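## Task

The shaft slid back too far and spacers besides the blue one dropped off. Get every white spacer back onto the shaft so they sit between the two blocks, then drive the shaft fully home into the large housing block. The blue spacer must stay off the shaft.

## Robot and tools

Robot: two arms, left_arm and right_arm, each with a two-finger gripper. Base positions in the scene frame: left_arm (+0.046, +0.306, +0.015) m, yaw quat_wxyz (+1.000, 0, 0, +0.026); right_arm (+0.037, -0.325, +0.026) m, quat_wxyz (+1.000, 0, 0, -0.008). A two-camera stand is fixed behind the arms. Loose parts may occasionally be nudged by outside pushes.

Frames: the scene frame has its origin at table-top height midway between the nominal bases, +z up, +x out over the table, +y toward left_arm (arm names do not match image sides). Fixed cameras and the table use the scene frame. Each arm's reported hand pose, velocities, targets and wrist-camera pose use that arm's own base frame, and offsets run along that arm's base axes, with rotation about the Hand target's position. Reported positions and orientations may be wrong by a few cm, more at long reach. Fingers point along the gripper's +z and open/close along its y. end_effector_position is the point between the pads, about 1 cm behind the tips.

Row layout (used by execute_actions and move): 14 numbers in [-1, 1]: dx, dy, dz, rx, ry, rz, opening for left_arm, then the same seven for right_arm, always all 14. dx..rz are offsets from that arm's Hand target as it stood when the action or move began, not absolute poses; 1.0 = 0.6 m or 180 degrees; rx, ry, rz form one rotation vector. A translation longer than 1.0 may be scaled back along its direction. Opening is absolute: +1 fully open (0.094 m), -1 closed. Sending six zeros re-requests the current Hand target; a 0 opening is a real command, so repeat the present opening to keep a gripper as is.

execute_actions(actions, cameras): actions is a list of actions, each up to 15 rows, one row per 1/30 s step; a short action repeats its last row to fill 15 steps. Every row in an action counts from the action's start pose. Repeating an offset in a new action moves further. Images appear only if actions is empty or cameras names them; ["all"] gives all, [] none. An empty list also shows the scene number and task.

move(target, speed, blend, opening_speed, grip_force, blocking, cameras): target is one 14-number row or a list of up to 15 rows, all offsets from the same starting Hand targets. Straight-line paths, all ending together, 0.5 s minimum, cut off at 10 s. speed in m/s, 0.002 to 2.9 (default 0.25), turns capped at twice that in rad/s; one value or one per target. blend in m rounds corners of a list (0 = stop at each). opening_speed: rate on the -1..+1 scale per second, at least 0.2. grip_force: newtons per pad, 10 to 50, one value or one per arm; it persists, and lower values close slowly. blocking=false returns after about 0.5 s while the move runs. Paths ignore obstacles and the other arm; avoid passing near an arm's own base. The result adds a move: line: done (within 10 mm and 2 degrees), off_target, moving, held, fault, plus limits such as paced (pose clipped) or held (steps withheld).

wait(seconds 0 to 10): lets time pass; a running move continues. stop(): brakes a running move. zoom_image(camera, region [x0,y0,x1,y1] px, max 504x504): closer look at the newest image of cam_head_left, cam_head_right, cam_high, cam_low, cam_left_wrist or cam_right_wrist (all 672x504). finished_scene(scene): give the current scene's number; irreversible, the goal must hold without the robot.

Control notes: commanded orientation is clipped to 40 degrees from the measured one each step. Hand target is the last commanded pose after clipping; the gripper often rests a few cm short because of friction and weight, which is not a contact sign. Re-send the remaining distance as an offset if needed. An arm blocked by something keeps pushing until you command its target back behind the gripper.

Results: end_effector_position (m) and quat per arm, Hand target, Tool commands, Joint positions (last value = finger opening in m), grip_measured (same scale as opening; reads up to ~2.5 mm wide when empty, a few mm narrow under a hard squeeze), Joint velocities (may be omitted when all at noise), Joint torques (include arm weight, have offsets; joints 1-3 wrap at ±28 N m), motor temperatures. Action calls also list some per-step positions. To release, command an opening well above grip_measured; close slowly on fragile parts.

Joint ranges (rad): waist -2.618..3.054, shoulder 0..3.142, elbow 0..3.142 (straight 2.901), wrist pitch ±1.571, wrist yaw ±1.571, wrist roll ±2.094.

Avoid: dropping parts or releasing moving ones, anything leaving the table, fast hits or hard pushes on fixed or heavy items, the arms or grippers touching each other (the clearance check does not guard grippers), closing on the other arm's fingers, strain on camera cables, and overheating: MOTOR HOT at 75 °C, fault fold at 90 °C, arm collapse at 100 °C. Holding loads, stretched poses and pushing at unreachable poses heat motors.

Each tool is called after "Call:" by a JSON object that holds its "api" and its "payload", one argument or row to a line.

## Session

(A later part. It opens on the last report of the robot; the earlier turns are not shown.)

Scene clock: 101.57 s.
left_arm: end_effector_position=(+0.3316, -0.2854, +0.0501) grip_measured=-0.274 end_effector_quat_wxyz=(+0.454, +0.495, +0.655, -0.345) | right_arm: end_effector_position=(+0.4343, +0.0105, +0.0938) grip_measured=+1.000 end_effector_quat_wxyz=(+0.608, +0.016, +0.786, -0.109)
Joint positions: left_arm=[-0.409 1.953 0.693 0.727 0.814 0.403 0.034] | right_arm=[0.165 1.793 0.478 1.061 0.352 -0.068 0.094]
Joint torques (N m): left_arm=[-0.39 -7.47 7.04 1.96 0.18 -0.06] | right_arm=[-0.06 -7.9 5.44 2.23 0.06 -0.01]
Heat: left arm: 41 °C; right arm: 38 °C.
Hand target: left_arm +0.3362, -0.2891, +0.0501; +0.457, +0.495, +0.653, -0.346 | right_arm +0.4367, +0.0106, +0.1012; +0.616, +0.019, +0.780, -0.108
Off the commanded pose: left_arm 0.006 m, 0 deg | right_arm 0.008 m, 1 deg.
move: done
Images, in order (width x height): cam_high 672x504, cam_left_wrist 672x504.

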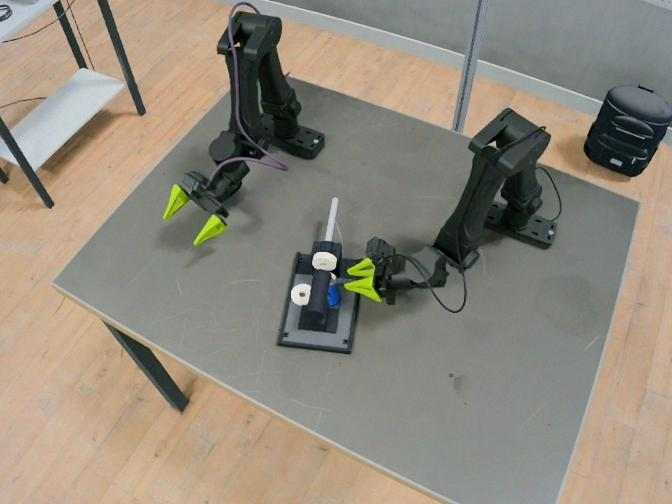

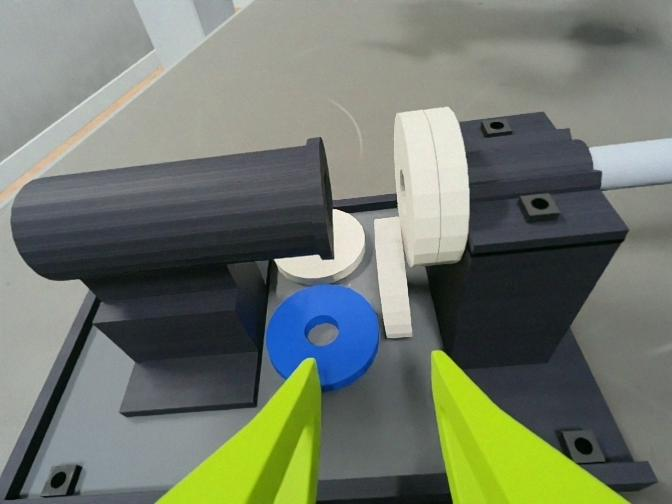

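Call:
{"api": "zoom_image", "payload": {
  "camera": "cam_high",
  "region": [290, 220, 400, 320]
}}

Call:
{"api": "execute_actions", "payload": {
  "actions": []
}}

Scaled by 4.582 from the camera's 672x504 image, which has a finer 960x720 frame.

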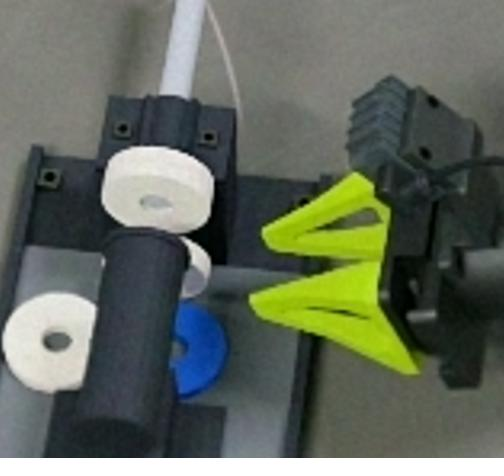

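Scene clock: 103.23 s.
left_arm: end_effector_position=(+0.3317, -0.2854, +0.0501) grip_measured=-0.274 end_effector_quat_wxyz=(+0.455, +0.495, +0.655, -0.345) | right_arm: end_effector_position=(+0.4343, +0.0105, +0.0938) grip_measured=+1.000 end_effector_quat_wxyz=(+0.608, +0.016, +0.786, -0.109)
Joint positions: left_arm=[-0.409 1.953 0.693 0.727 0.814 0.403 0.034] | right_arm=[0.165 1.793 0.478 1.061 0.352 -0.068 0.094]
Joint velocities: within noise
Joint torques (N m): left_arm=[-0.39 -7.46 7.06 1.96 0.17 -0.06] | right_arm=[-0.06 -7.91 5.44 2.23 0.06 -0.01]
Motor temperatures (°C): left_arm=[25 29 34 41 24 24 28] | right_arm=[25 28 28 38 24 25 24]
Heat: left arm: 41 °C; right arm: 38 °C.
Hand target: left_arm +0.3362, -0.2891, +0.0501; +0.457, +0.495, +0.653, -0.346 | right_arm +0.4367, +0.0106, +0.1012; +0.616, +0.019, +0.780, -0.108
Tool commands: left_gripper/opening=-0.277 right_gripper/opening=+1.0
Off the commanded pose: left_arm 0.006 m, 0 deg | right_arm 0.008 m, 1 deg.

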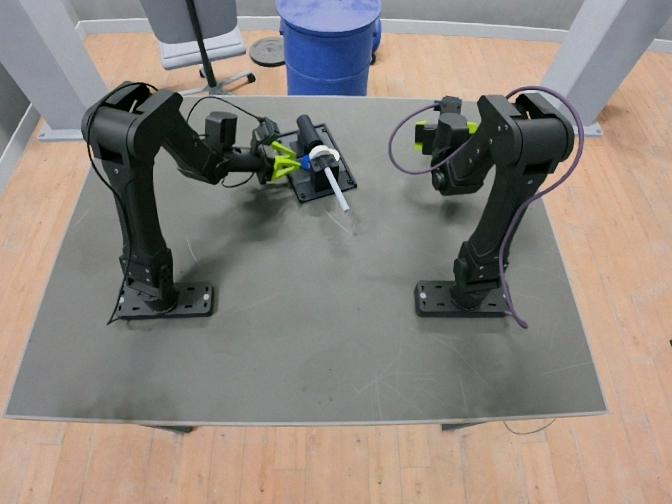

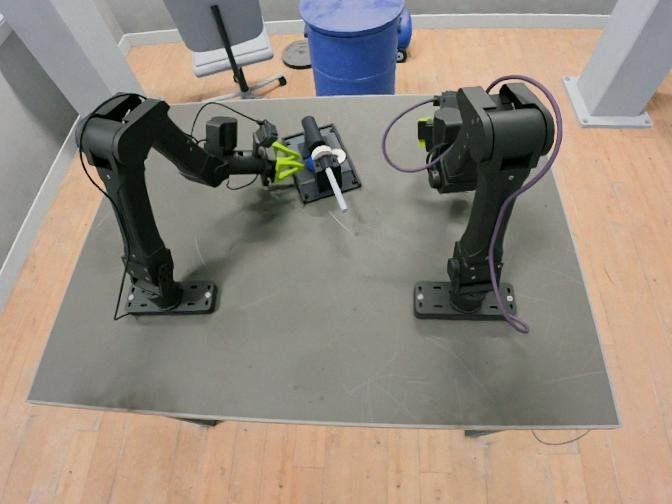

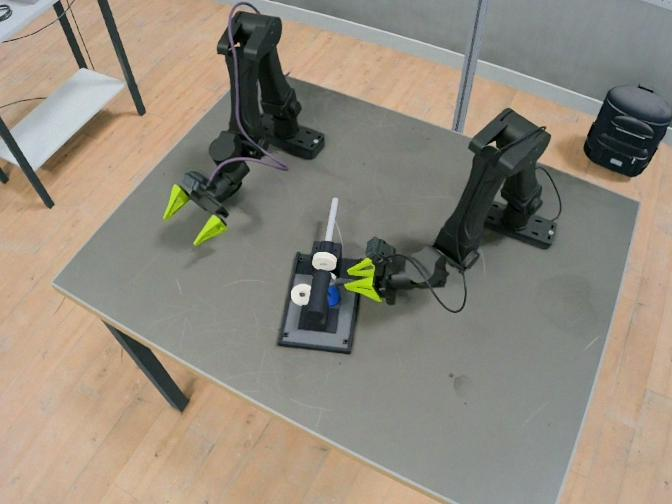

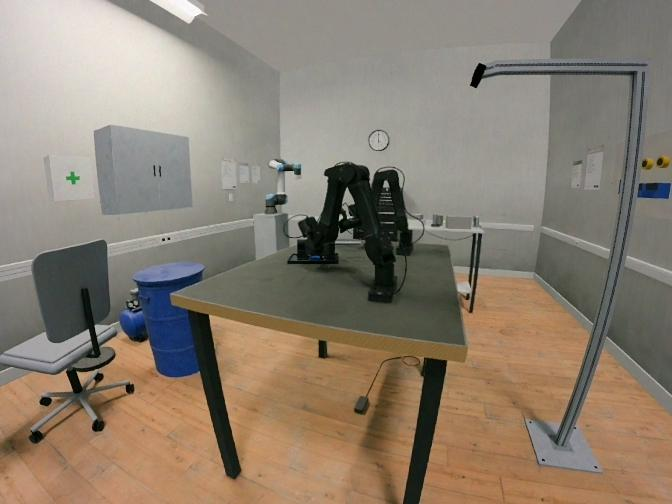

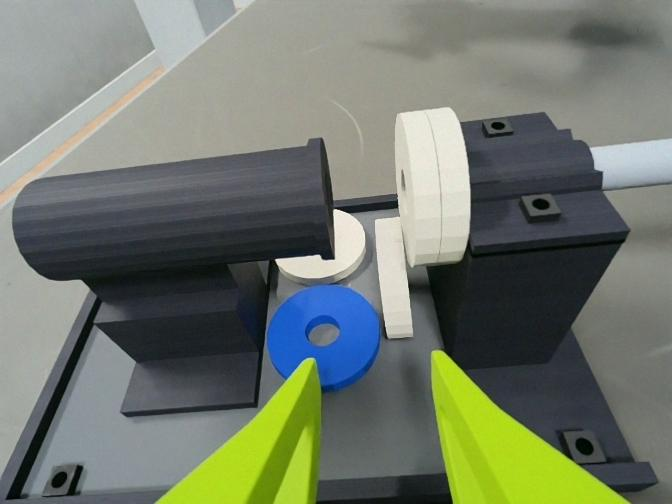

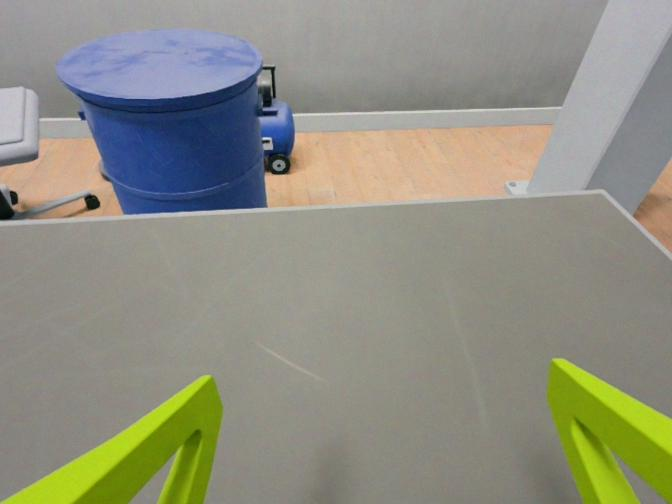

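Call:
{"api": "zoom_image", "payload": {
  "camera": "cam_low",
  "region": [280, 220, 350, 275]
}}

Call:
{"api": "zoom_image", "payload": {
  "camera": "cam_head_left",
  "region": [230, 90, 370, 220]
}}

Scaled by 7.200 from the camera's 672x504 image, which has a finer 960x720 frame.

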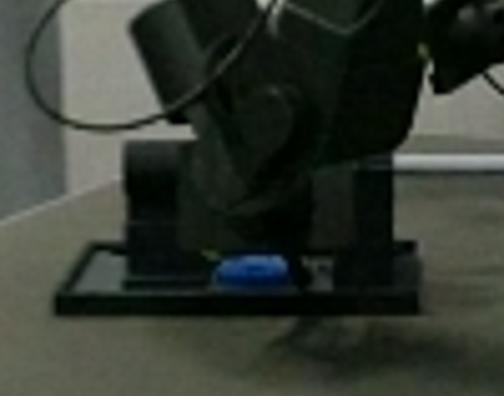

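Scaled by 3.600 from the camera's 672x504 image, which has a finer 960x720 frame.

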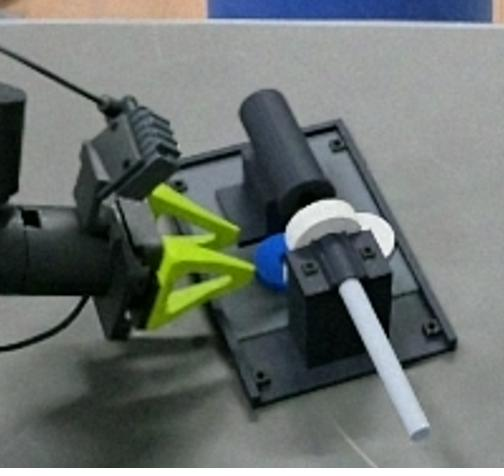

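Call:
{"api": "move", "payload": {
  "target": [0.0094, -0.032, 0, 0, 0, 0, -0.277, 0, 0, 0, 0, 0, 0, 1],
  "cameras": ["cam_left_wrist", "cam_head_left"],
  "speed": 0.06
}}

Call:
{"api": "zoom_image", "payload": {
  "camera": "cam_left_wrist",
  "region": [200, 100, 550, 490]
}}

Call:
{"api": "zoom_image", "payload": {
  "camera": "cam_head_left",
  "region": [270, 110, 370, 210]
}}

Scene clock: 105.90 s.
left_arm: end_effector_position=(+0.3375, -0.3045, +0.0508) grip_measured=-0.274 end_effector_quat_wxyz=(+0.455, +0.496, +0.654, -0.345) | right_arm: end_effector_position=(+0.4343, +0.0105, +0.0938) grip_measured=+1.000 end_effector_quat_wxyz=(+0.608, +0.016, +0.786, -0.109)
Joint positions: left_arm=[-0.455 1.987 0.747 0.733 0.774 0.37 0.034] | right_arm=[0.165 1.793 0.478 1.061 0.352 -0.068 0.094]
Joint torques (N m): left_arm=[-0.39 -7.82 7.2 1.99 0.16 -0.06] | right_arm=[-0.05 -7.92 5.44 2.23 0.07 -0.01]
Heat: left arm: 41 °C; right arm: 38 °C.
Hand target: left_arm +0.3418, -0.3083, +0.0500; +0.457, +0.495, +0.653, -0.346 | right_arm +0.4367, +0.0106, +0.1012; +0.616, +0.019, +0.780, -0.108
Off the commanded pose: left_arm 0.006 m, 0 deg | right_arm 0.008 m, 1 deg.
move: done
Images, in order (width x height): cam_head_left 672x504, cam_left_wrist 672x504.

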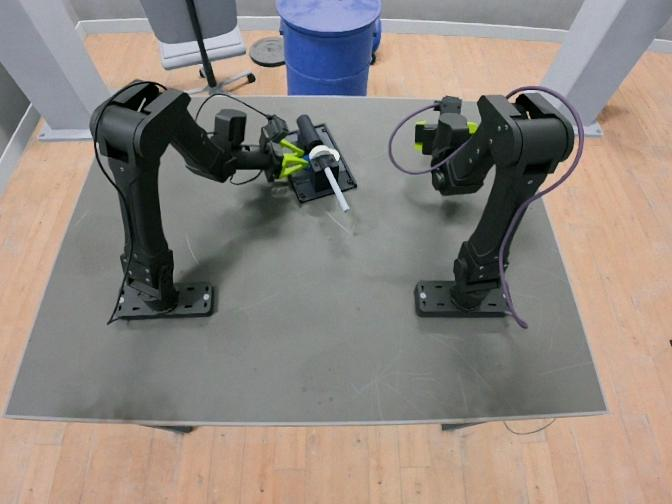

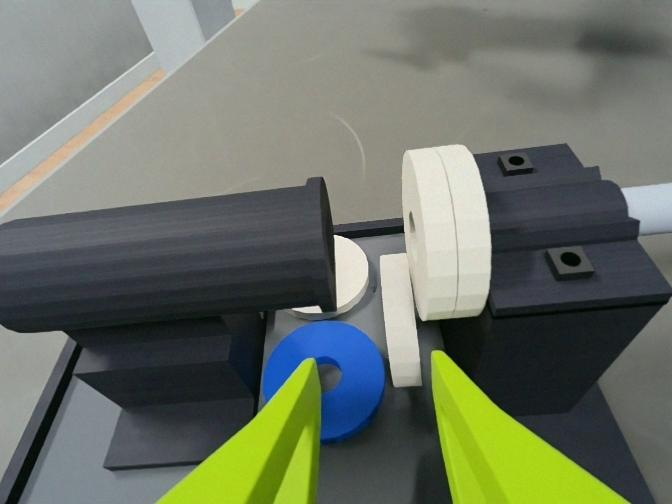

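Scaled by 1.292 from the camera's 672x504 image, which has a finer 960x720 frame.

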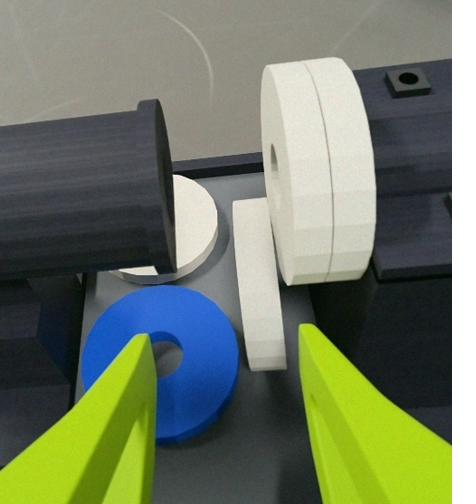

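Scaled by 5.040 from the camera's 672x504 image, which has a finer 960x720 frame.

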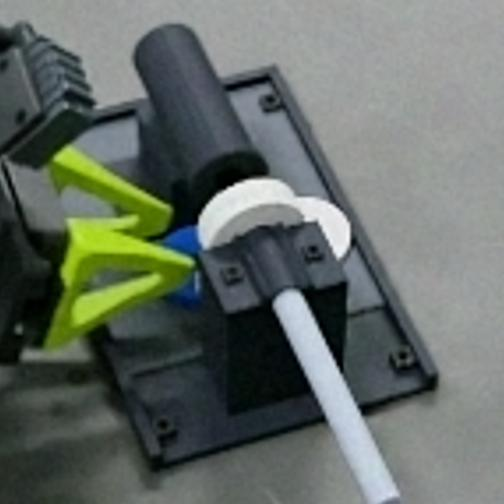

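Call:
{"api": "move", "payload": {
  "target": [-0.0048, -0.0013, -0.0383, 0, 0, 0, -0.277, 0, 0, 0, 0, 0, 0, 1],
  "cameras": ["cam_left_wrist", "cam_high"],
  "speed": 0.06
}}

Call:
{"api": "zoom_image", "payload": {
  "camera": "cam_left_wrist",
  "region": [200, 100, 550, 490]
}}

Call:
{"api": "zoom_image", "payload": {
  "camera": "cam_high",
  "region": [290, 220, 400, 320]
}}

Scene clock: 111.37 s.
left_arm: end_effector_position=(+0.3402, -0.3067, +0.0321) grip_measured=-0.274 end_effector_quat_wxyz=(+0.461, +0.495, +0.651, -0.343) | right_arm: end_effector_position=(+0.4343, +0.0105, +0.0938) grip_measured=+1.000 end_effector_quat_wxyz=(+0.608, +0.016, +0.786, -0.109)
Joint positions: left_arm=[-0.459 2.074 0.747 0.836 0.769 0.366 0.034] | right_arm=[0.165 1.793 0.478 1.061 0.352 -0.068 0.094]
Joint torques (N m): left_arm=[-0.61 -8.28 5.08 2 0.15 -0.05] | right_arm=[-0.05 -7.9 5.45 2.23 0.06 -0.02]
Heat: left arm: 41 °C; right arm: 39 °C.
Hand target: left_arm +0.3390, -0.3090, +0.0270; +0.457, +0.495, +0.653, -0.346 | right_arm +0.4367, +0.0106, +0.1012; +0.616, +0.019, +0.780, -0.108
Off the commanded pose: left_arm 0.006 m, 1 deg | right_arm 0.008 m, 1 deg.
move: done
Images, in order (width x height): cam_high 672x504, cam_left_wrist 672x504.

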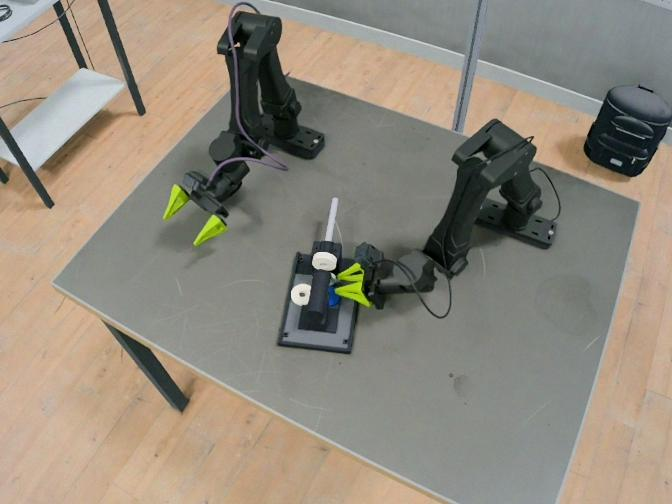

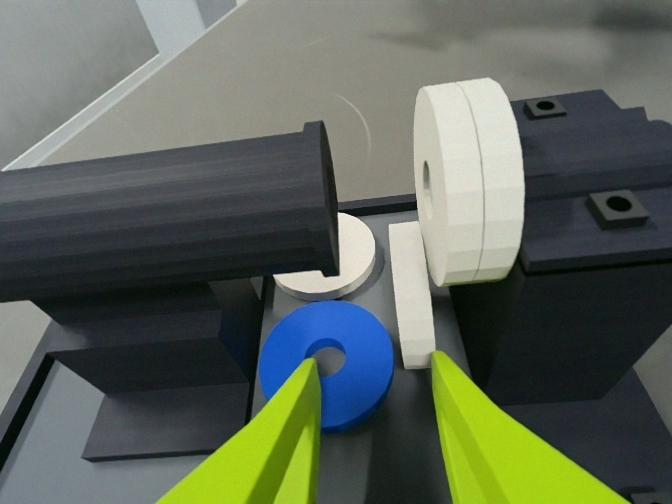

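Scaled by 1.292 from the camera's 672x504 image, which has a finer 960x720 frame.

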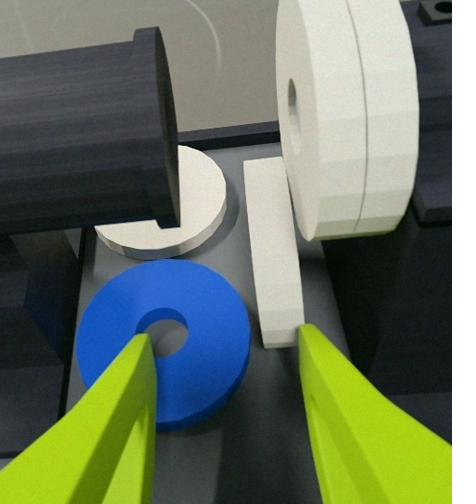

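Scaled by 4.582 from the camera's 672x504 image, which has a finer 960x720 frame.

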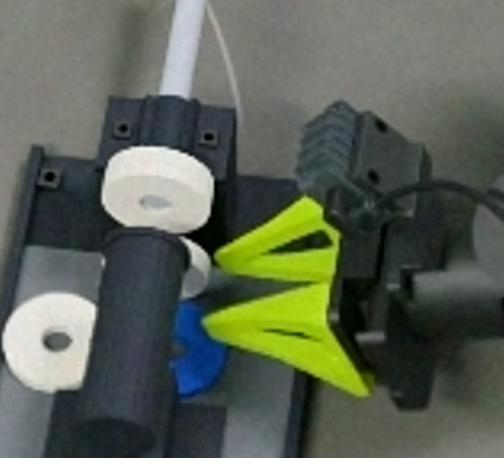

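Call:
{"api": "move", "payload": {
  "target": [-0.016, -0.0047, 0, -0.0145, 0.0502, 0.0188, -0.447, 0, 0, 0, 0, 0, 0, 1],
  "cameras": ["cam_left_wrist"],
  "speed": 0.05
}}

Call:
{"api": "zoom_image", "payload": {
  "camera": "cam_left_wrist",
  "region": [200, 100, 550, 490]
}}

Scene clock: 119.60 s.
left_arm: end_effector_position=(+0.3333, -0.3115, +0.0311) grip_measured=-0.444 end_effector_quat_wxyz=(+0.430, +0.437, +0.691, -0.383) | right_arm: end_effector_position=(+0.4343, +0.0105, +0.0938) grip_measured=+1.000 end_effector_quat_wxyz=(+0.608, +0.016, +0.786, -0.109)
Joint positions: left_arm=[-0.48 2.074 0.727 0.867 0.752 0.177 0.026] | right_arm=[0.165 1.793 0.478 1.061 0.352 -0.068 0.094]
Joint torques (N m): left_arm=[-0.54 -9.24 3.73 2.02 0.12 -0.06] | right_arm=[-0.03 -7.94 5.44 2.23 0.06 -0.01]
Heat: left arm: 41 °C; right arm: 39 °C.
Hand target: left_arm +0.3294, -0.3119, +0.0269; +0.425, +0.436, +0.693, -0.385 | right_arm +0.4367, +0.0106, +0.1012; +0.616, +0.019, +0.780, -0.108
Off the commanded pose: left_arm 0.006 m, 1 deg | right_arm 0.008 m, 1 deg.
move: done
Images, in order (width x height): cam_left_wrist 672x504.

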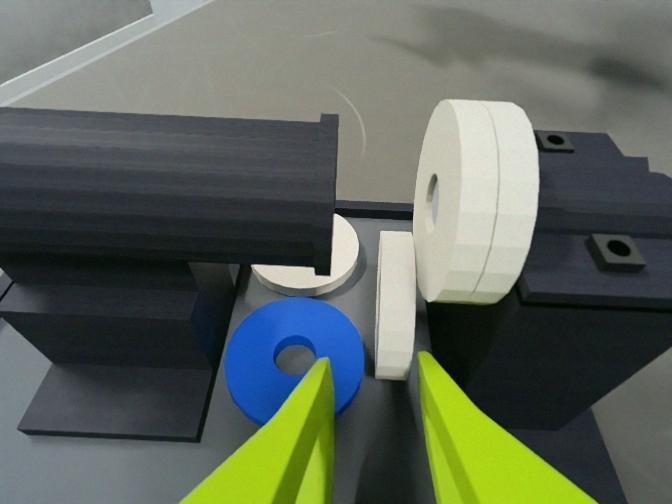

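Scaled by 1.292 from the camera's 672x504 image, which has a finer 960x720 frame.

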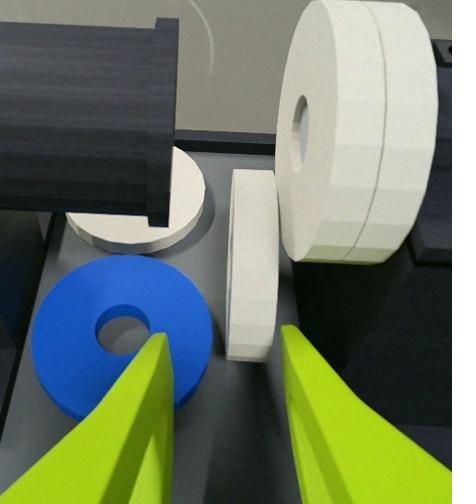

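Call:
{"api": "move", "payload": {
  "target": [
    [-0.0072, -0.0021, 0, 0, 0, 0, -0.532, 0, 0, 0, 0, 0, 0, 1],
    [-0.003, -0.0165, 0, 0, 0, 0, -0.532, 0, 0, 0, 0, 0, 0, 1]
  ],
  "cameras": ["cam_left_wrist"],
  "speed": 0.05
}}

Call:
{"api": "zoom_image", "payload": {
  "camera": "cam_left_wrist",
  "region": [200, 100, 550, 490]
}}

Scene clock: 123.50 s.
left_arm: end_effector_position=(+0.3253, -0.3176, +0.0277) grip_measured=-0.529 end_effector_quat_wxyz=(+0.424, +0.436, +0.695, -0.384) | right_arm: end_effector_position=(+0.4343, +0.0105, +0.0938) grip_measured=+1.000 end_effector_quat_wxyz=(+0.608, +0.016, +0.786, -0.109)
Joint positions: left_arm=[-0.509 2.074 0.713 0.88 0.726 0.158 0.022] | right_arm=[0.165 1.793 0.478 1.061 0.352 -0.068 0.094]
Joint torques (N m): left_arm=[-0.58 -8.38 6.15 2 0.13 -0.05] | right_arm=[-0.06 -7.91 5.42 2.23 0.07 -0.01]
Heat: left arm: 41 °C; right arm: 39 °C.
Hand target: left_arm +0.3276, -0.3217, +0.0269; +0.425, +0.436, +0.693, -0.385 | right_arm +0.4367, +0.0106, +0.1012; +0.616, +0.019, +0.780, -0.108
Off the commanded pose: left_arm 0.005 m, 0 deg | right_arm 0.008 m, 1 deg.
move: done
Images, in order (width x height): cam_left_wrist 672x504.

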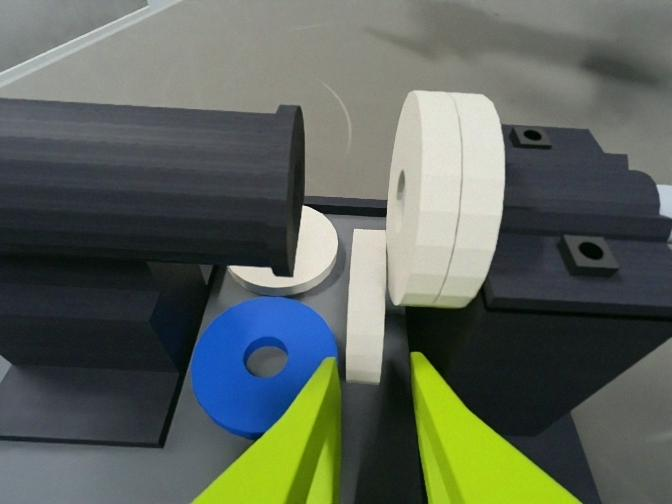

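Scaled by 1.292 from the camera's 672x504 image, which has a finer 960x720 frame.

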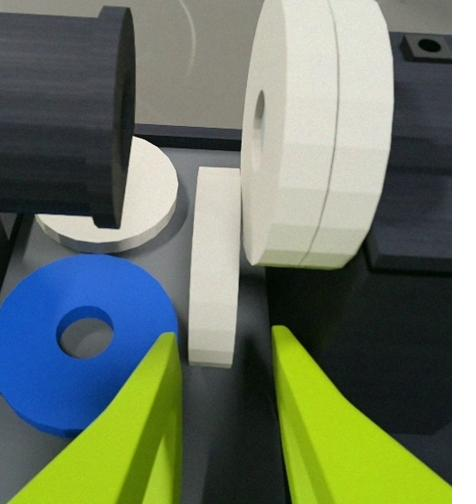

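Call:
{"api": "move", "payload": {
  "target": [0.012, -0.0173, 0, 0, 0, 0, -0.532, 0, 0, 0, 0, 0, 0, 1],
  "cameras": ["cam_left_wrist"],
  "speed": 0.05
}}

Call:
{"api": "zoom_image", "payload": {
  "camera": "cam_left_wrist",
  "region": [200, 100, 550, 490]
}}

Scene clock: 125.20 s.
left_arm: end_effector_position=(+0.3332, -0.3290, +0.0330) grip_measured=-0.529 end_effector_quat_wxyz=(+0.432, +0.438, +0.689, -0.384) | right_arm: end_effector_position=(+0.4343, +0.0105, +0.0938) grip_measured=+1.000 end_effector_quat_wxyz=(+0.608, +0.016, +0.786, -0.109)
Joint positions: left_arm=[-0.527 2.093 0.759 0.88 0.712 0.148 0.022] | right_arm=[0.165 1.793 0.478 1.061 0.352 -0.068 0.094]
Joint torques (N m): left_arm=[-0.49 -8.23 6.56 1.85 0.11 -0.06] | right_arm=[-0.05 -7.92 5.42 2.23 0.06 -0.01]
Heat: left arm: 41 °C; right arm: 39 °C.
Hand target: left_arm +0.3348, -0.3322, +0.0270; +0.425, +0.436, +0.693, -0.385 | right_arm +0.4367, +0.0106, +0.1012; +0.616, +0.019, +0.780, -0.108
Off the commanded pose: left_arm 0.007 m, 1 deg | right_arm 0.008 m, 1 deg.
move: done
Images, in order (width x height): cam_left_wrist 672x504.

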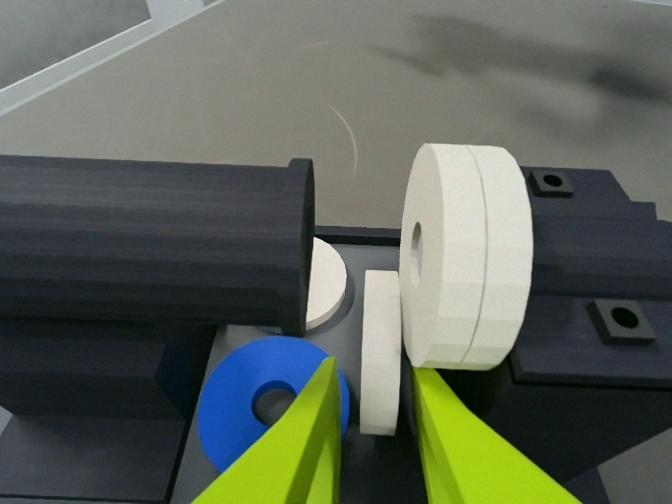

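Scaled by 1.292 from the camera's 672x504 image, which has a finer 960x720 frame.

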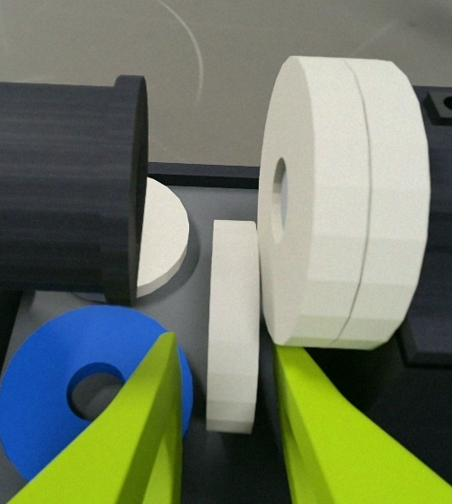

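Call:
{"api": "move", "payload": {
  "target": [0, 0, 0, 0, 0, 0, -0.95, 0, 0, 0, 0, 0, 0, 1],
  "cameras": ["cam_left_wrist"],
  "speed": 0.05,
  "grip_force": [20, 50]
}}

Call:
{"api": "zoom_image", "payload": {
  "camera": "cam_left_wrist",
  "region": [200, 100, 550, 490]
}}

Scene clock: 127.60 s.
left_arm: end_effector_position=(+0.3334, -0.3290, +0.0329) grip_measured=-0.782 end_effector_quat_wxyz=(+0.433, +0.437, +0.689, -0.384) | right_arm: end_effector_position=(+0.4343, +0.0105, +0.0938) grip_measured=+1.000 end_effector_quat_wxyz=(+0.608, +0.016, +0.786, -0.109)
Joint positions: left_arm=[-0.527 2.093 0.759 0.88 0.711 0.148 0.01] | right_arm=[0.165 1.793 0.478 1.061 0.352 -0.068 0.094]
Joint torques (N m): left_arm=[-0.49 -8.24 6.57 1.84 0.11 -0.04] | right_arm=[-0.05 -7.91 5.42 2.23 0.06 -0.01]
Heat: left arm: 41 °C; right arm: 39 °C.
Hand target: left_arm +0.3348, -0.3322, +0.0270; +0.425, +0.436, +0.693, -0.385 | right_arm +0.4367, +0.0106, +0.1012; +0.616, +0.019, +0.780, -0.108
Off the commanded pose: left_arm 0.007 m, 1 deg | right_arm 0.008 m, 1 deg.
grip_force (N): 20, 50
move: done
Images, in order (width x height): cam_left_wrist 672x504.

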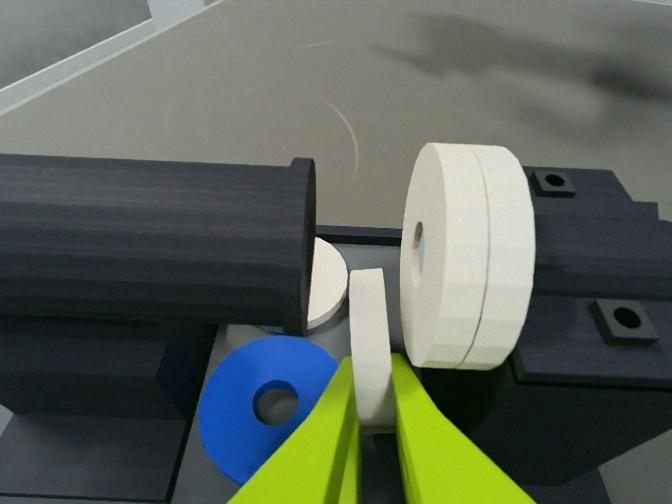

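Scaled by 1.292 from the camera's 672x504 image, which has a finer 960x720 frame.

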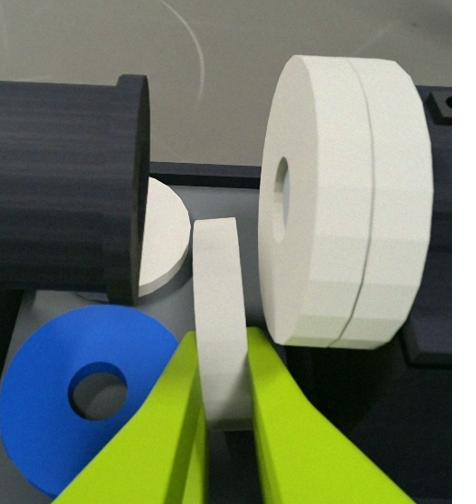

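Call:
{"api": "move", "payload": {
  "target": [
    [-0.0094, 0.032, 0.01, 0, 0, 0, -0.95, 0, 0, 0, 0, 0, 0, 1],
    [-0.0282, 0.0959, 0.1333, 0, 0, 0, -0.95, 0, 0, 0, 0, 0, 0, 1]
  ],
  "cameras": ["cam_left_wrist", "cam_head_left", "cam_high"],
  "speed": [0.05, 0.1],
  "blend": [0.005, 0]
}}

Call:
{"api": "zoom_image", "payload": {
  "camera": "cam_left_wrist",
  "region": [200, 100, 550, 490]
}}

Scene clock: 131.17 s.
left_arm: end_effector_position=(+0.3201, -0.2755, +0.0989) grip_measured=-0.782 end_effector_quat_wxyz=(+0.420, +0.431, +0.701, -0.383) | right_arm: end_effector_position=(+0.4343, +0.0105, +0.0938) grip_measured=+1.000 end_effector_quat_wxyz=(+0.608, +0.016, +0.786, -0.109)
Joint positions: left_arm=[-0.396 1.721 0.684 0.493 0.817 0.227 0.01] | right_arm=[0.165 1.793 0.478 1.061 0.352 -0.068 0.094]
Joint torques (N m): left_arm=[0.32 -10.24 6.05 1.77 0.31 0.09] | right_arm=[-0.06 -7.91 5.44 2.23 0.06 -0.01]
Heat: left arm: 40 °C; right arm: 39 °C.
Hand target: left_arm +0.3179, -0.2747, +0.1070; +0.425, +0.436, +0.693, -0.385 | right_arm +0.4367, +0.0106, +0.1012; +0.616, +0.019, +0.780, -0.108
Off the commanded pose: left_arm 0.008 m, 1 deg | right_arm 0.008 m, 1 deg.
grip_force (N): 20, 50
move: done
Images, in order (width x height): cam_head_left 672x504, cam_high 672x504, cam_left_wrist 672x504.

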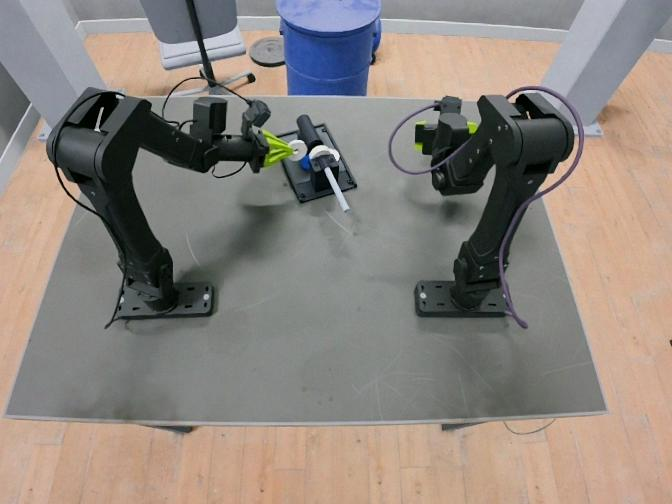

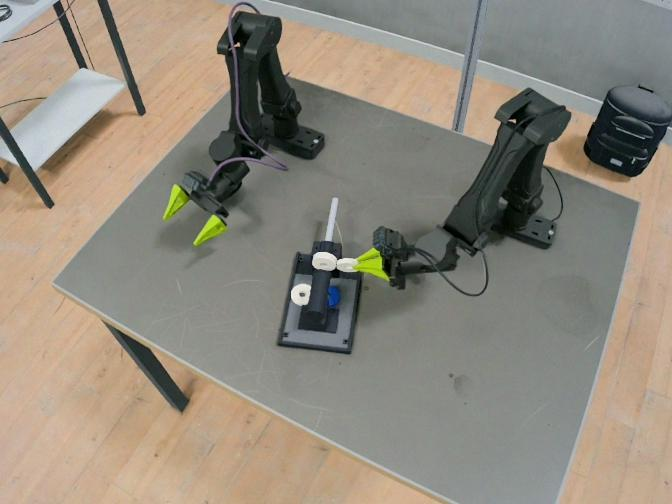

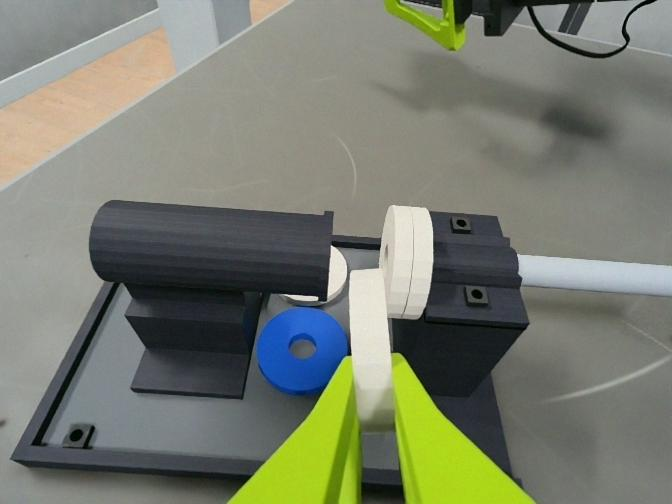

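Scaled by 1.292 from the camera's 672x504 image, which has a finer 960x720 frame.

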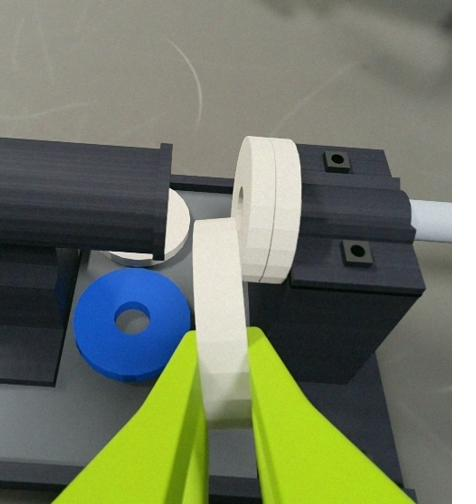

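Call:
{"api": "move", "payload": {
  "target": [
    [-0.206, -0.031, -0.0117, 0.0672, -0.0331, -0.0193, -0.95, 0, 0, 0, 0, 0, 0, 1],
    [-0.206, -0.031, -0.12, 0.0672, -0.0331, -0.0193, -0.95, 0, 0, 0, 0, 0, 0, 1]
  ],
  "cameras": ["cam_left_wrist", "cam_head_left", "cam_high"],
  "speed": [0.15, 0.08]
}}

Call:
{"api": "zoom_image", "payload": {
  "camera": "cam_left_wrist",
  "region": [200, 150, 550, 500]
}}

Call:
{"api": "zoom_image", "payload": {
  "camera": "cam_high",
  "region": [290, 180, 450, 320]
}}

Scene clock: 139.80 s.
left_arm: end_effector_position=(+0.1968, -0.2933, +0.0385) grip_measured=-0.782 end_effector_quat_wxyz=(+0.404, +0.519, +0.693, -0.298) | right_arm: end_effector_position=(+0.4343, +0.0105, +0.0938) grip_measured=+1.000 end_effector_quat_wxyz=(+0.608, +0.016, +0.786, -0.109)
Joint positions: left_arm=[-0.762 1.569 0.302 0.685 0.443 0.282 0.01] | right_arm=[0.165 1.793 0.478 1.061 0.352 -0.068 0.094]
Joint torques (N m): left_arm=[-0.46 -4.12 4.46 2.12 0.11 -0.05] | right_arm=[-0.05 -7.91 5.44 2.23 0.06 -0.01]
Heat: left arm: 40 °C; right arm: 39 °C.
Hand target: left_arm +0.1943, -0.2932, +0.0349; +0.401, +0.519, +0.693, -0.299 | right_arm +0.4367, +0.0106, +0.1012; +0.616, +0.019, +0.780, -0.108
Off the commanded pose: left_arm 0.004 m, 0 deg | right_arm 0.008 m, 1 deg.
grip_force (N): 20, 50
move: done
Images, in order (width x height): cam_head_left 672x504, cam_high 672x504, cam_left_wrist 672x504.

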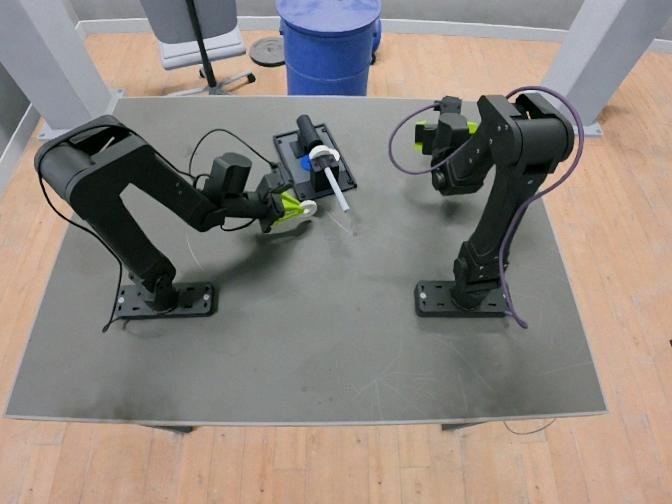

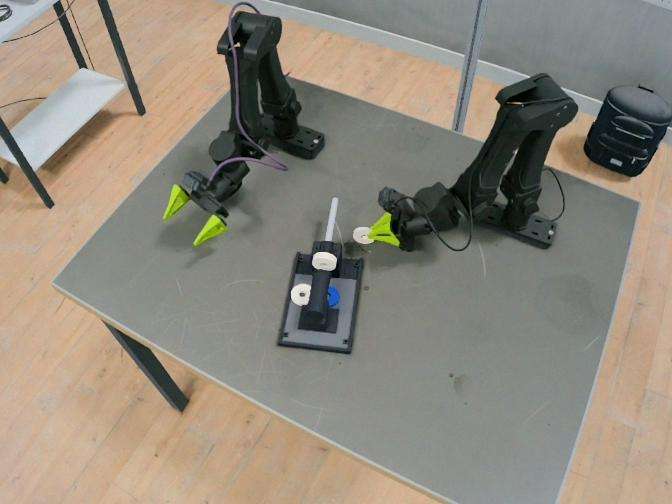

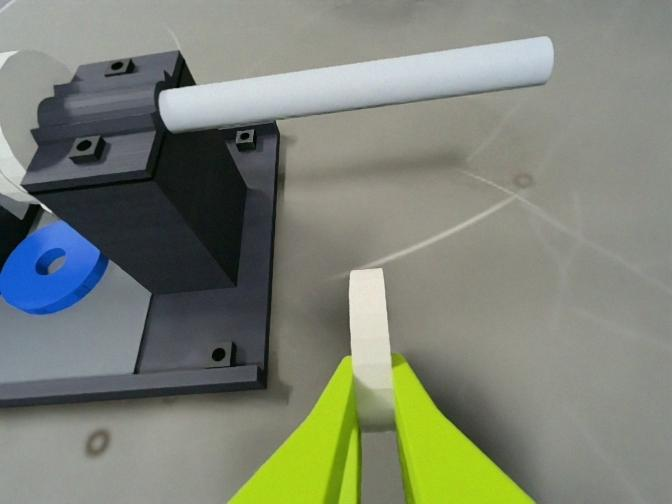

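Scaled by 1.440 from the camera's 672x504 image, which has a finer 960x720 frame.

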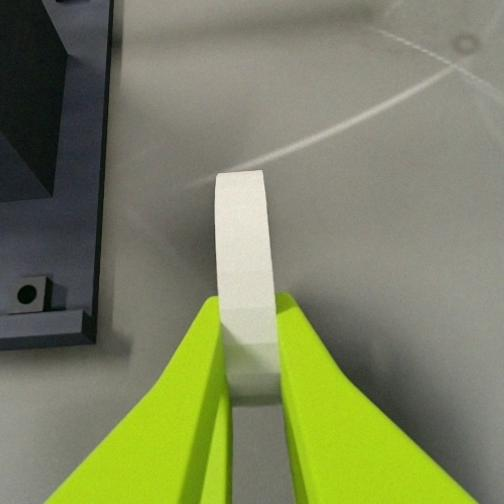

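Scaled by 3.150 from the camera's 672x504 image, which has a finer 960x720 frame.

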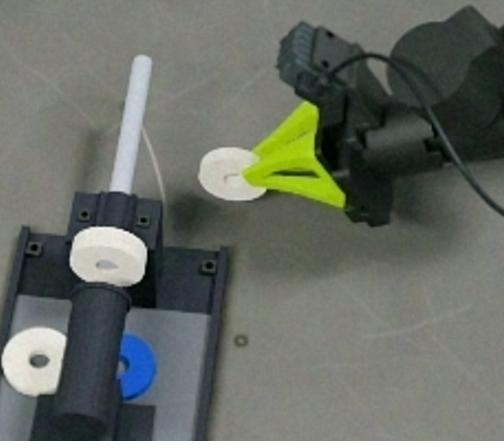

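Call:
{"api": "move", "payload": {
  "target": [0, 0, -0.0233, 0, 0, 0, -0.95, 0, 0, 0, 0, 0, 0, 1],
  "cameras": ["cam_left_wrist", "cam_high"],
  "speed": 0.03
}}

Call:
{"api": "zoom_image", "payload": {
  "camera": "cam_high",
  "region": [290, 180, 450, 320]
}}

Scene clock: 141.43 s.
left_arm: end_effector_position=(+0.1983, -0.2947, +0.0256) grip_measured=-0.782 end_effector_quat_wxyz=(+0.405, +0.518, +0.691, -0.298) | right_arm: end_effector_position=(+0.4343, +0.0105, +0.0938) grip_measured=+1.000 end_effector_quat_wxyz=(+0.608, +0.016, +0.786, -0.109)
Joint positions: left_arm=[-0.762 1.663 0.291 0.794 0.443 0.282 0.01] | right_arm=[0.165 1.793 0.478 1.061 0.352 -0.068 0.094]
Joint torques (N m): left_arm=[-0.44 -4.59 3.4 2.12 0.11 -0.04] | right_arm=[-0.05 -7.92 5.44 2.23 0.06 -0.01]
Heat: left arm: 40 °C; right arm: 39 °C.
Hand target: left_arm +0.1944, -0.2932, +0.0210; +0.401, +0.519, +0.693, -0.299 | right_arm +0.4367, +0.0106, +0.1012; +0.616, +0.019, +0.780, -0.108
Off the commanded pose: left_arm 0.006 m, 1 deg | right_arm 0.008 m, 1 deg.
grip_force (N): 20, 50
move: done
Images, in order (width x height): cam_high 672x504, cam_left_wrist 672x504.

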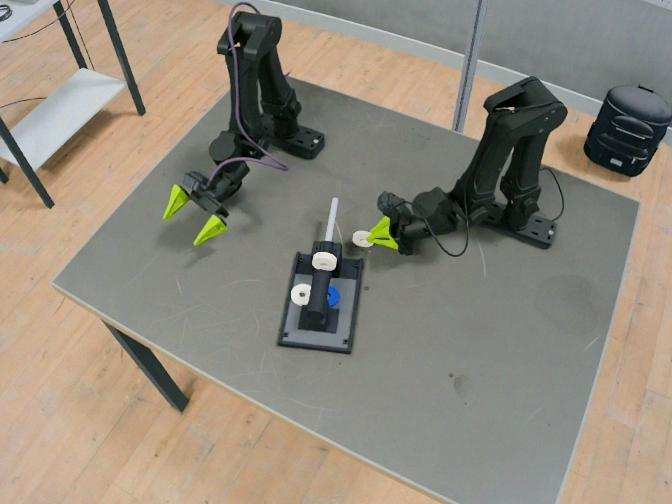

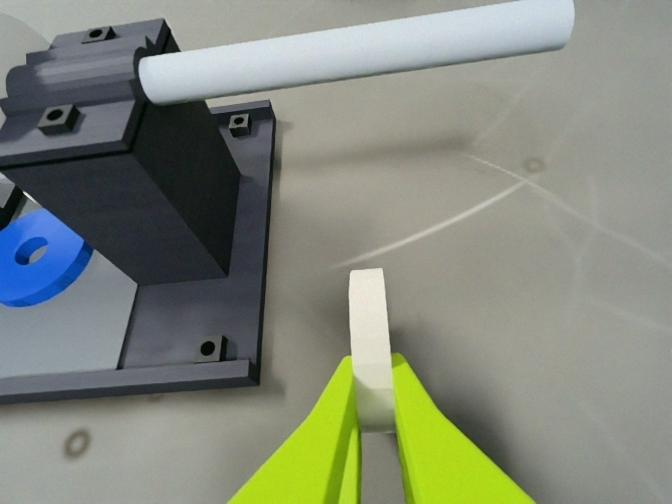

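Scaled by 3.150 from the camera's 672x504 image, which has a finer 960x720 frame.

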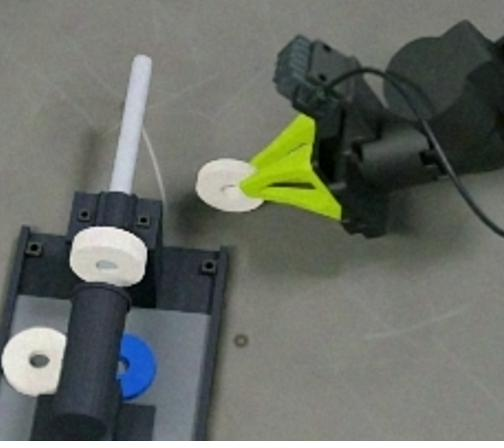

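Call:
{"api": "move", "payload": {
  "target": [0, 0, -0.01, 0, 0, 0, -0.95, 0, 0, 0, 0, 0, 0, 1],
  "cameras": ["cam_left_wrist"],
  "speed": 0.02
}}

Call:
{"api": "zoom_image", "payload": {
  "camera": "cam_left_wrist",
  "region": [200, 150, 550, 500]
}}

Scene clock: 143.93 s.
left_arm: end_effector_position=(+0.2001, -0.2964, +0.0246) grip_measured=-0.782 end_effector_quat_wxyz=(+0.415, +0.518, +0.686, -0.299) | right_arm: end_effector_position=(+0.4343, +0.0105, +0.0938) grip_measured=+1.000 end_effector_quat_wxyz=(+0.608, +0.016, +0.786, -0.109)
Joint positions: left_arm=[-0.762 1.701 0.284 0.862 0.443 0.282 0.01] | right_arm=[0.165 1.793 0.478 1.061 0.352 -0.068 0.094]
Joint torques (N m): left_arm=[-0.46 -4.4 3.23 1.95 0.1 -0.04] | right_arm=[-0.06 -7.91 5.44 2.23 0.06 -0.01]
Heat: left arm: 41 °C; right arm: 39 °C.
Hand target: left_arm +0.1944, -0.2932, +0.0150; +0.401, +0.519, +0.693, -0.299 | right_arm +0.4367, +0.0106, +0.1012; +0.616, +0.019, +0.780, -0.108
Off the commanded pose: left_arm 0.012 m, 2 deg | right_arm 0.008 m, 1 deg.
grip_force (N): 20, 50
move: off_target (left_arm)
Images, in order (width x height): cam_left_wrist 672x504.

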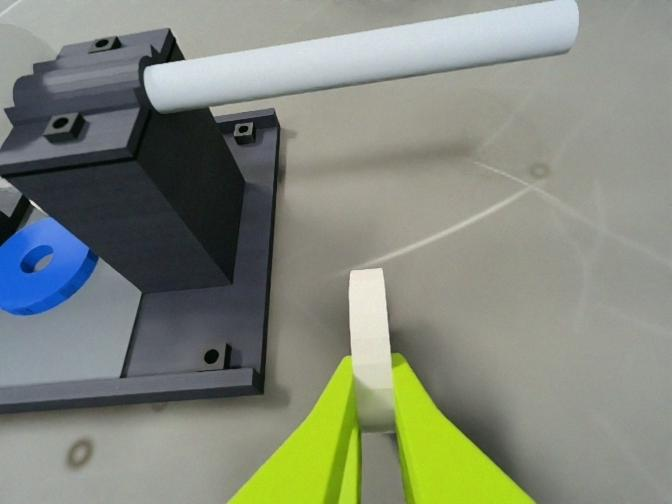

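Scaled by 1.440 from the camera's 672x504 image, which has a finer 960x720 frame.

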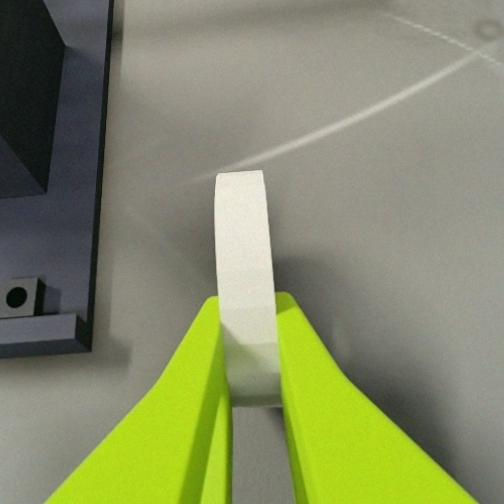

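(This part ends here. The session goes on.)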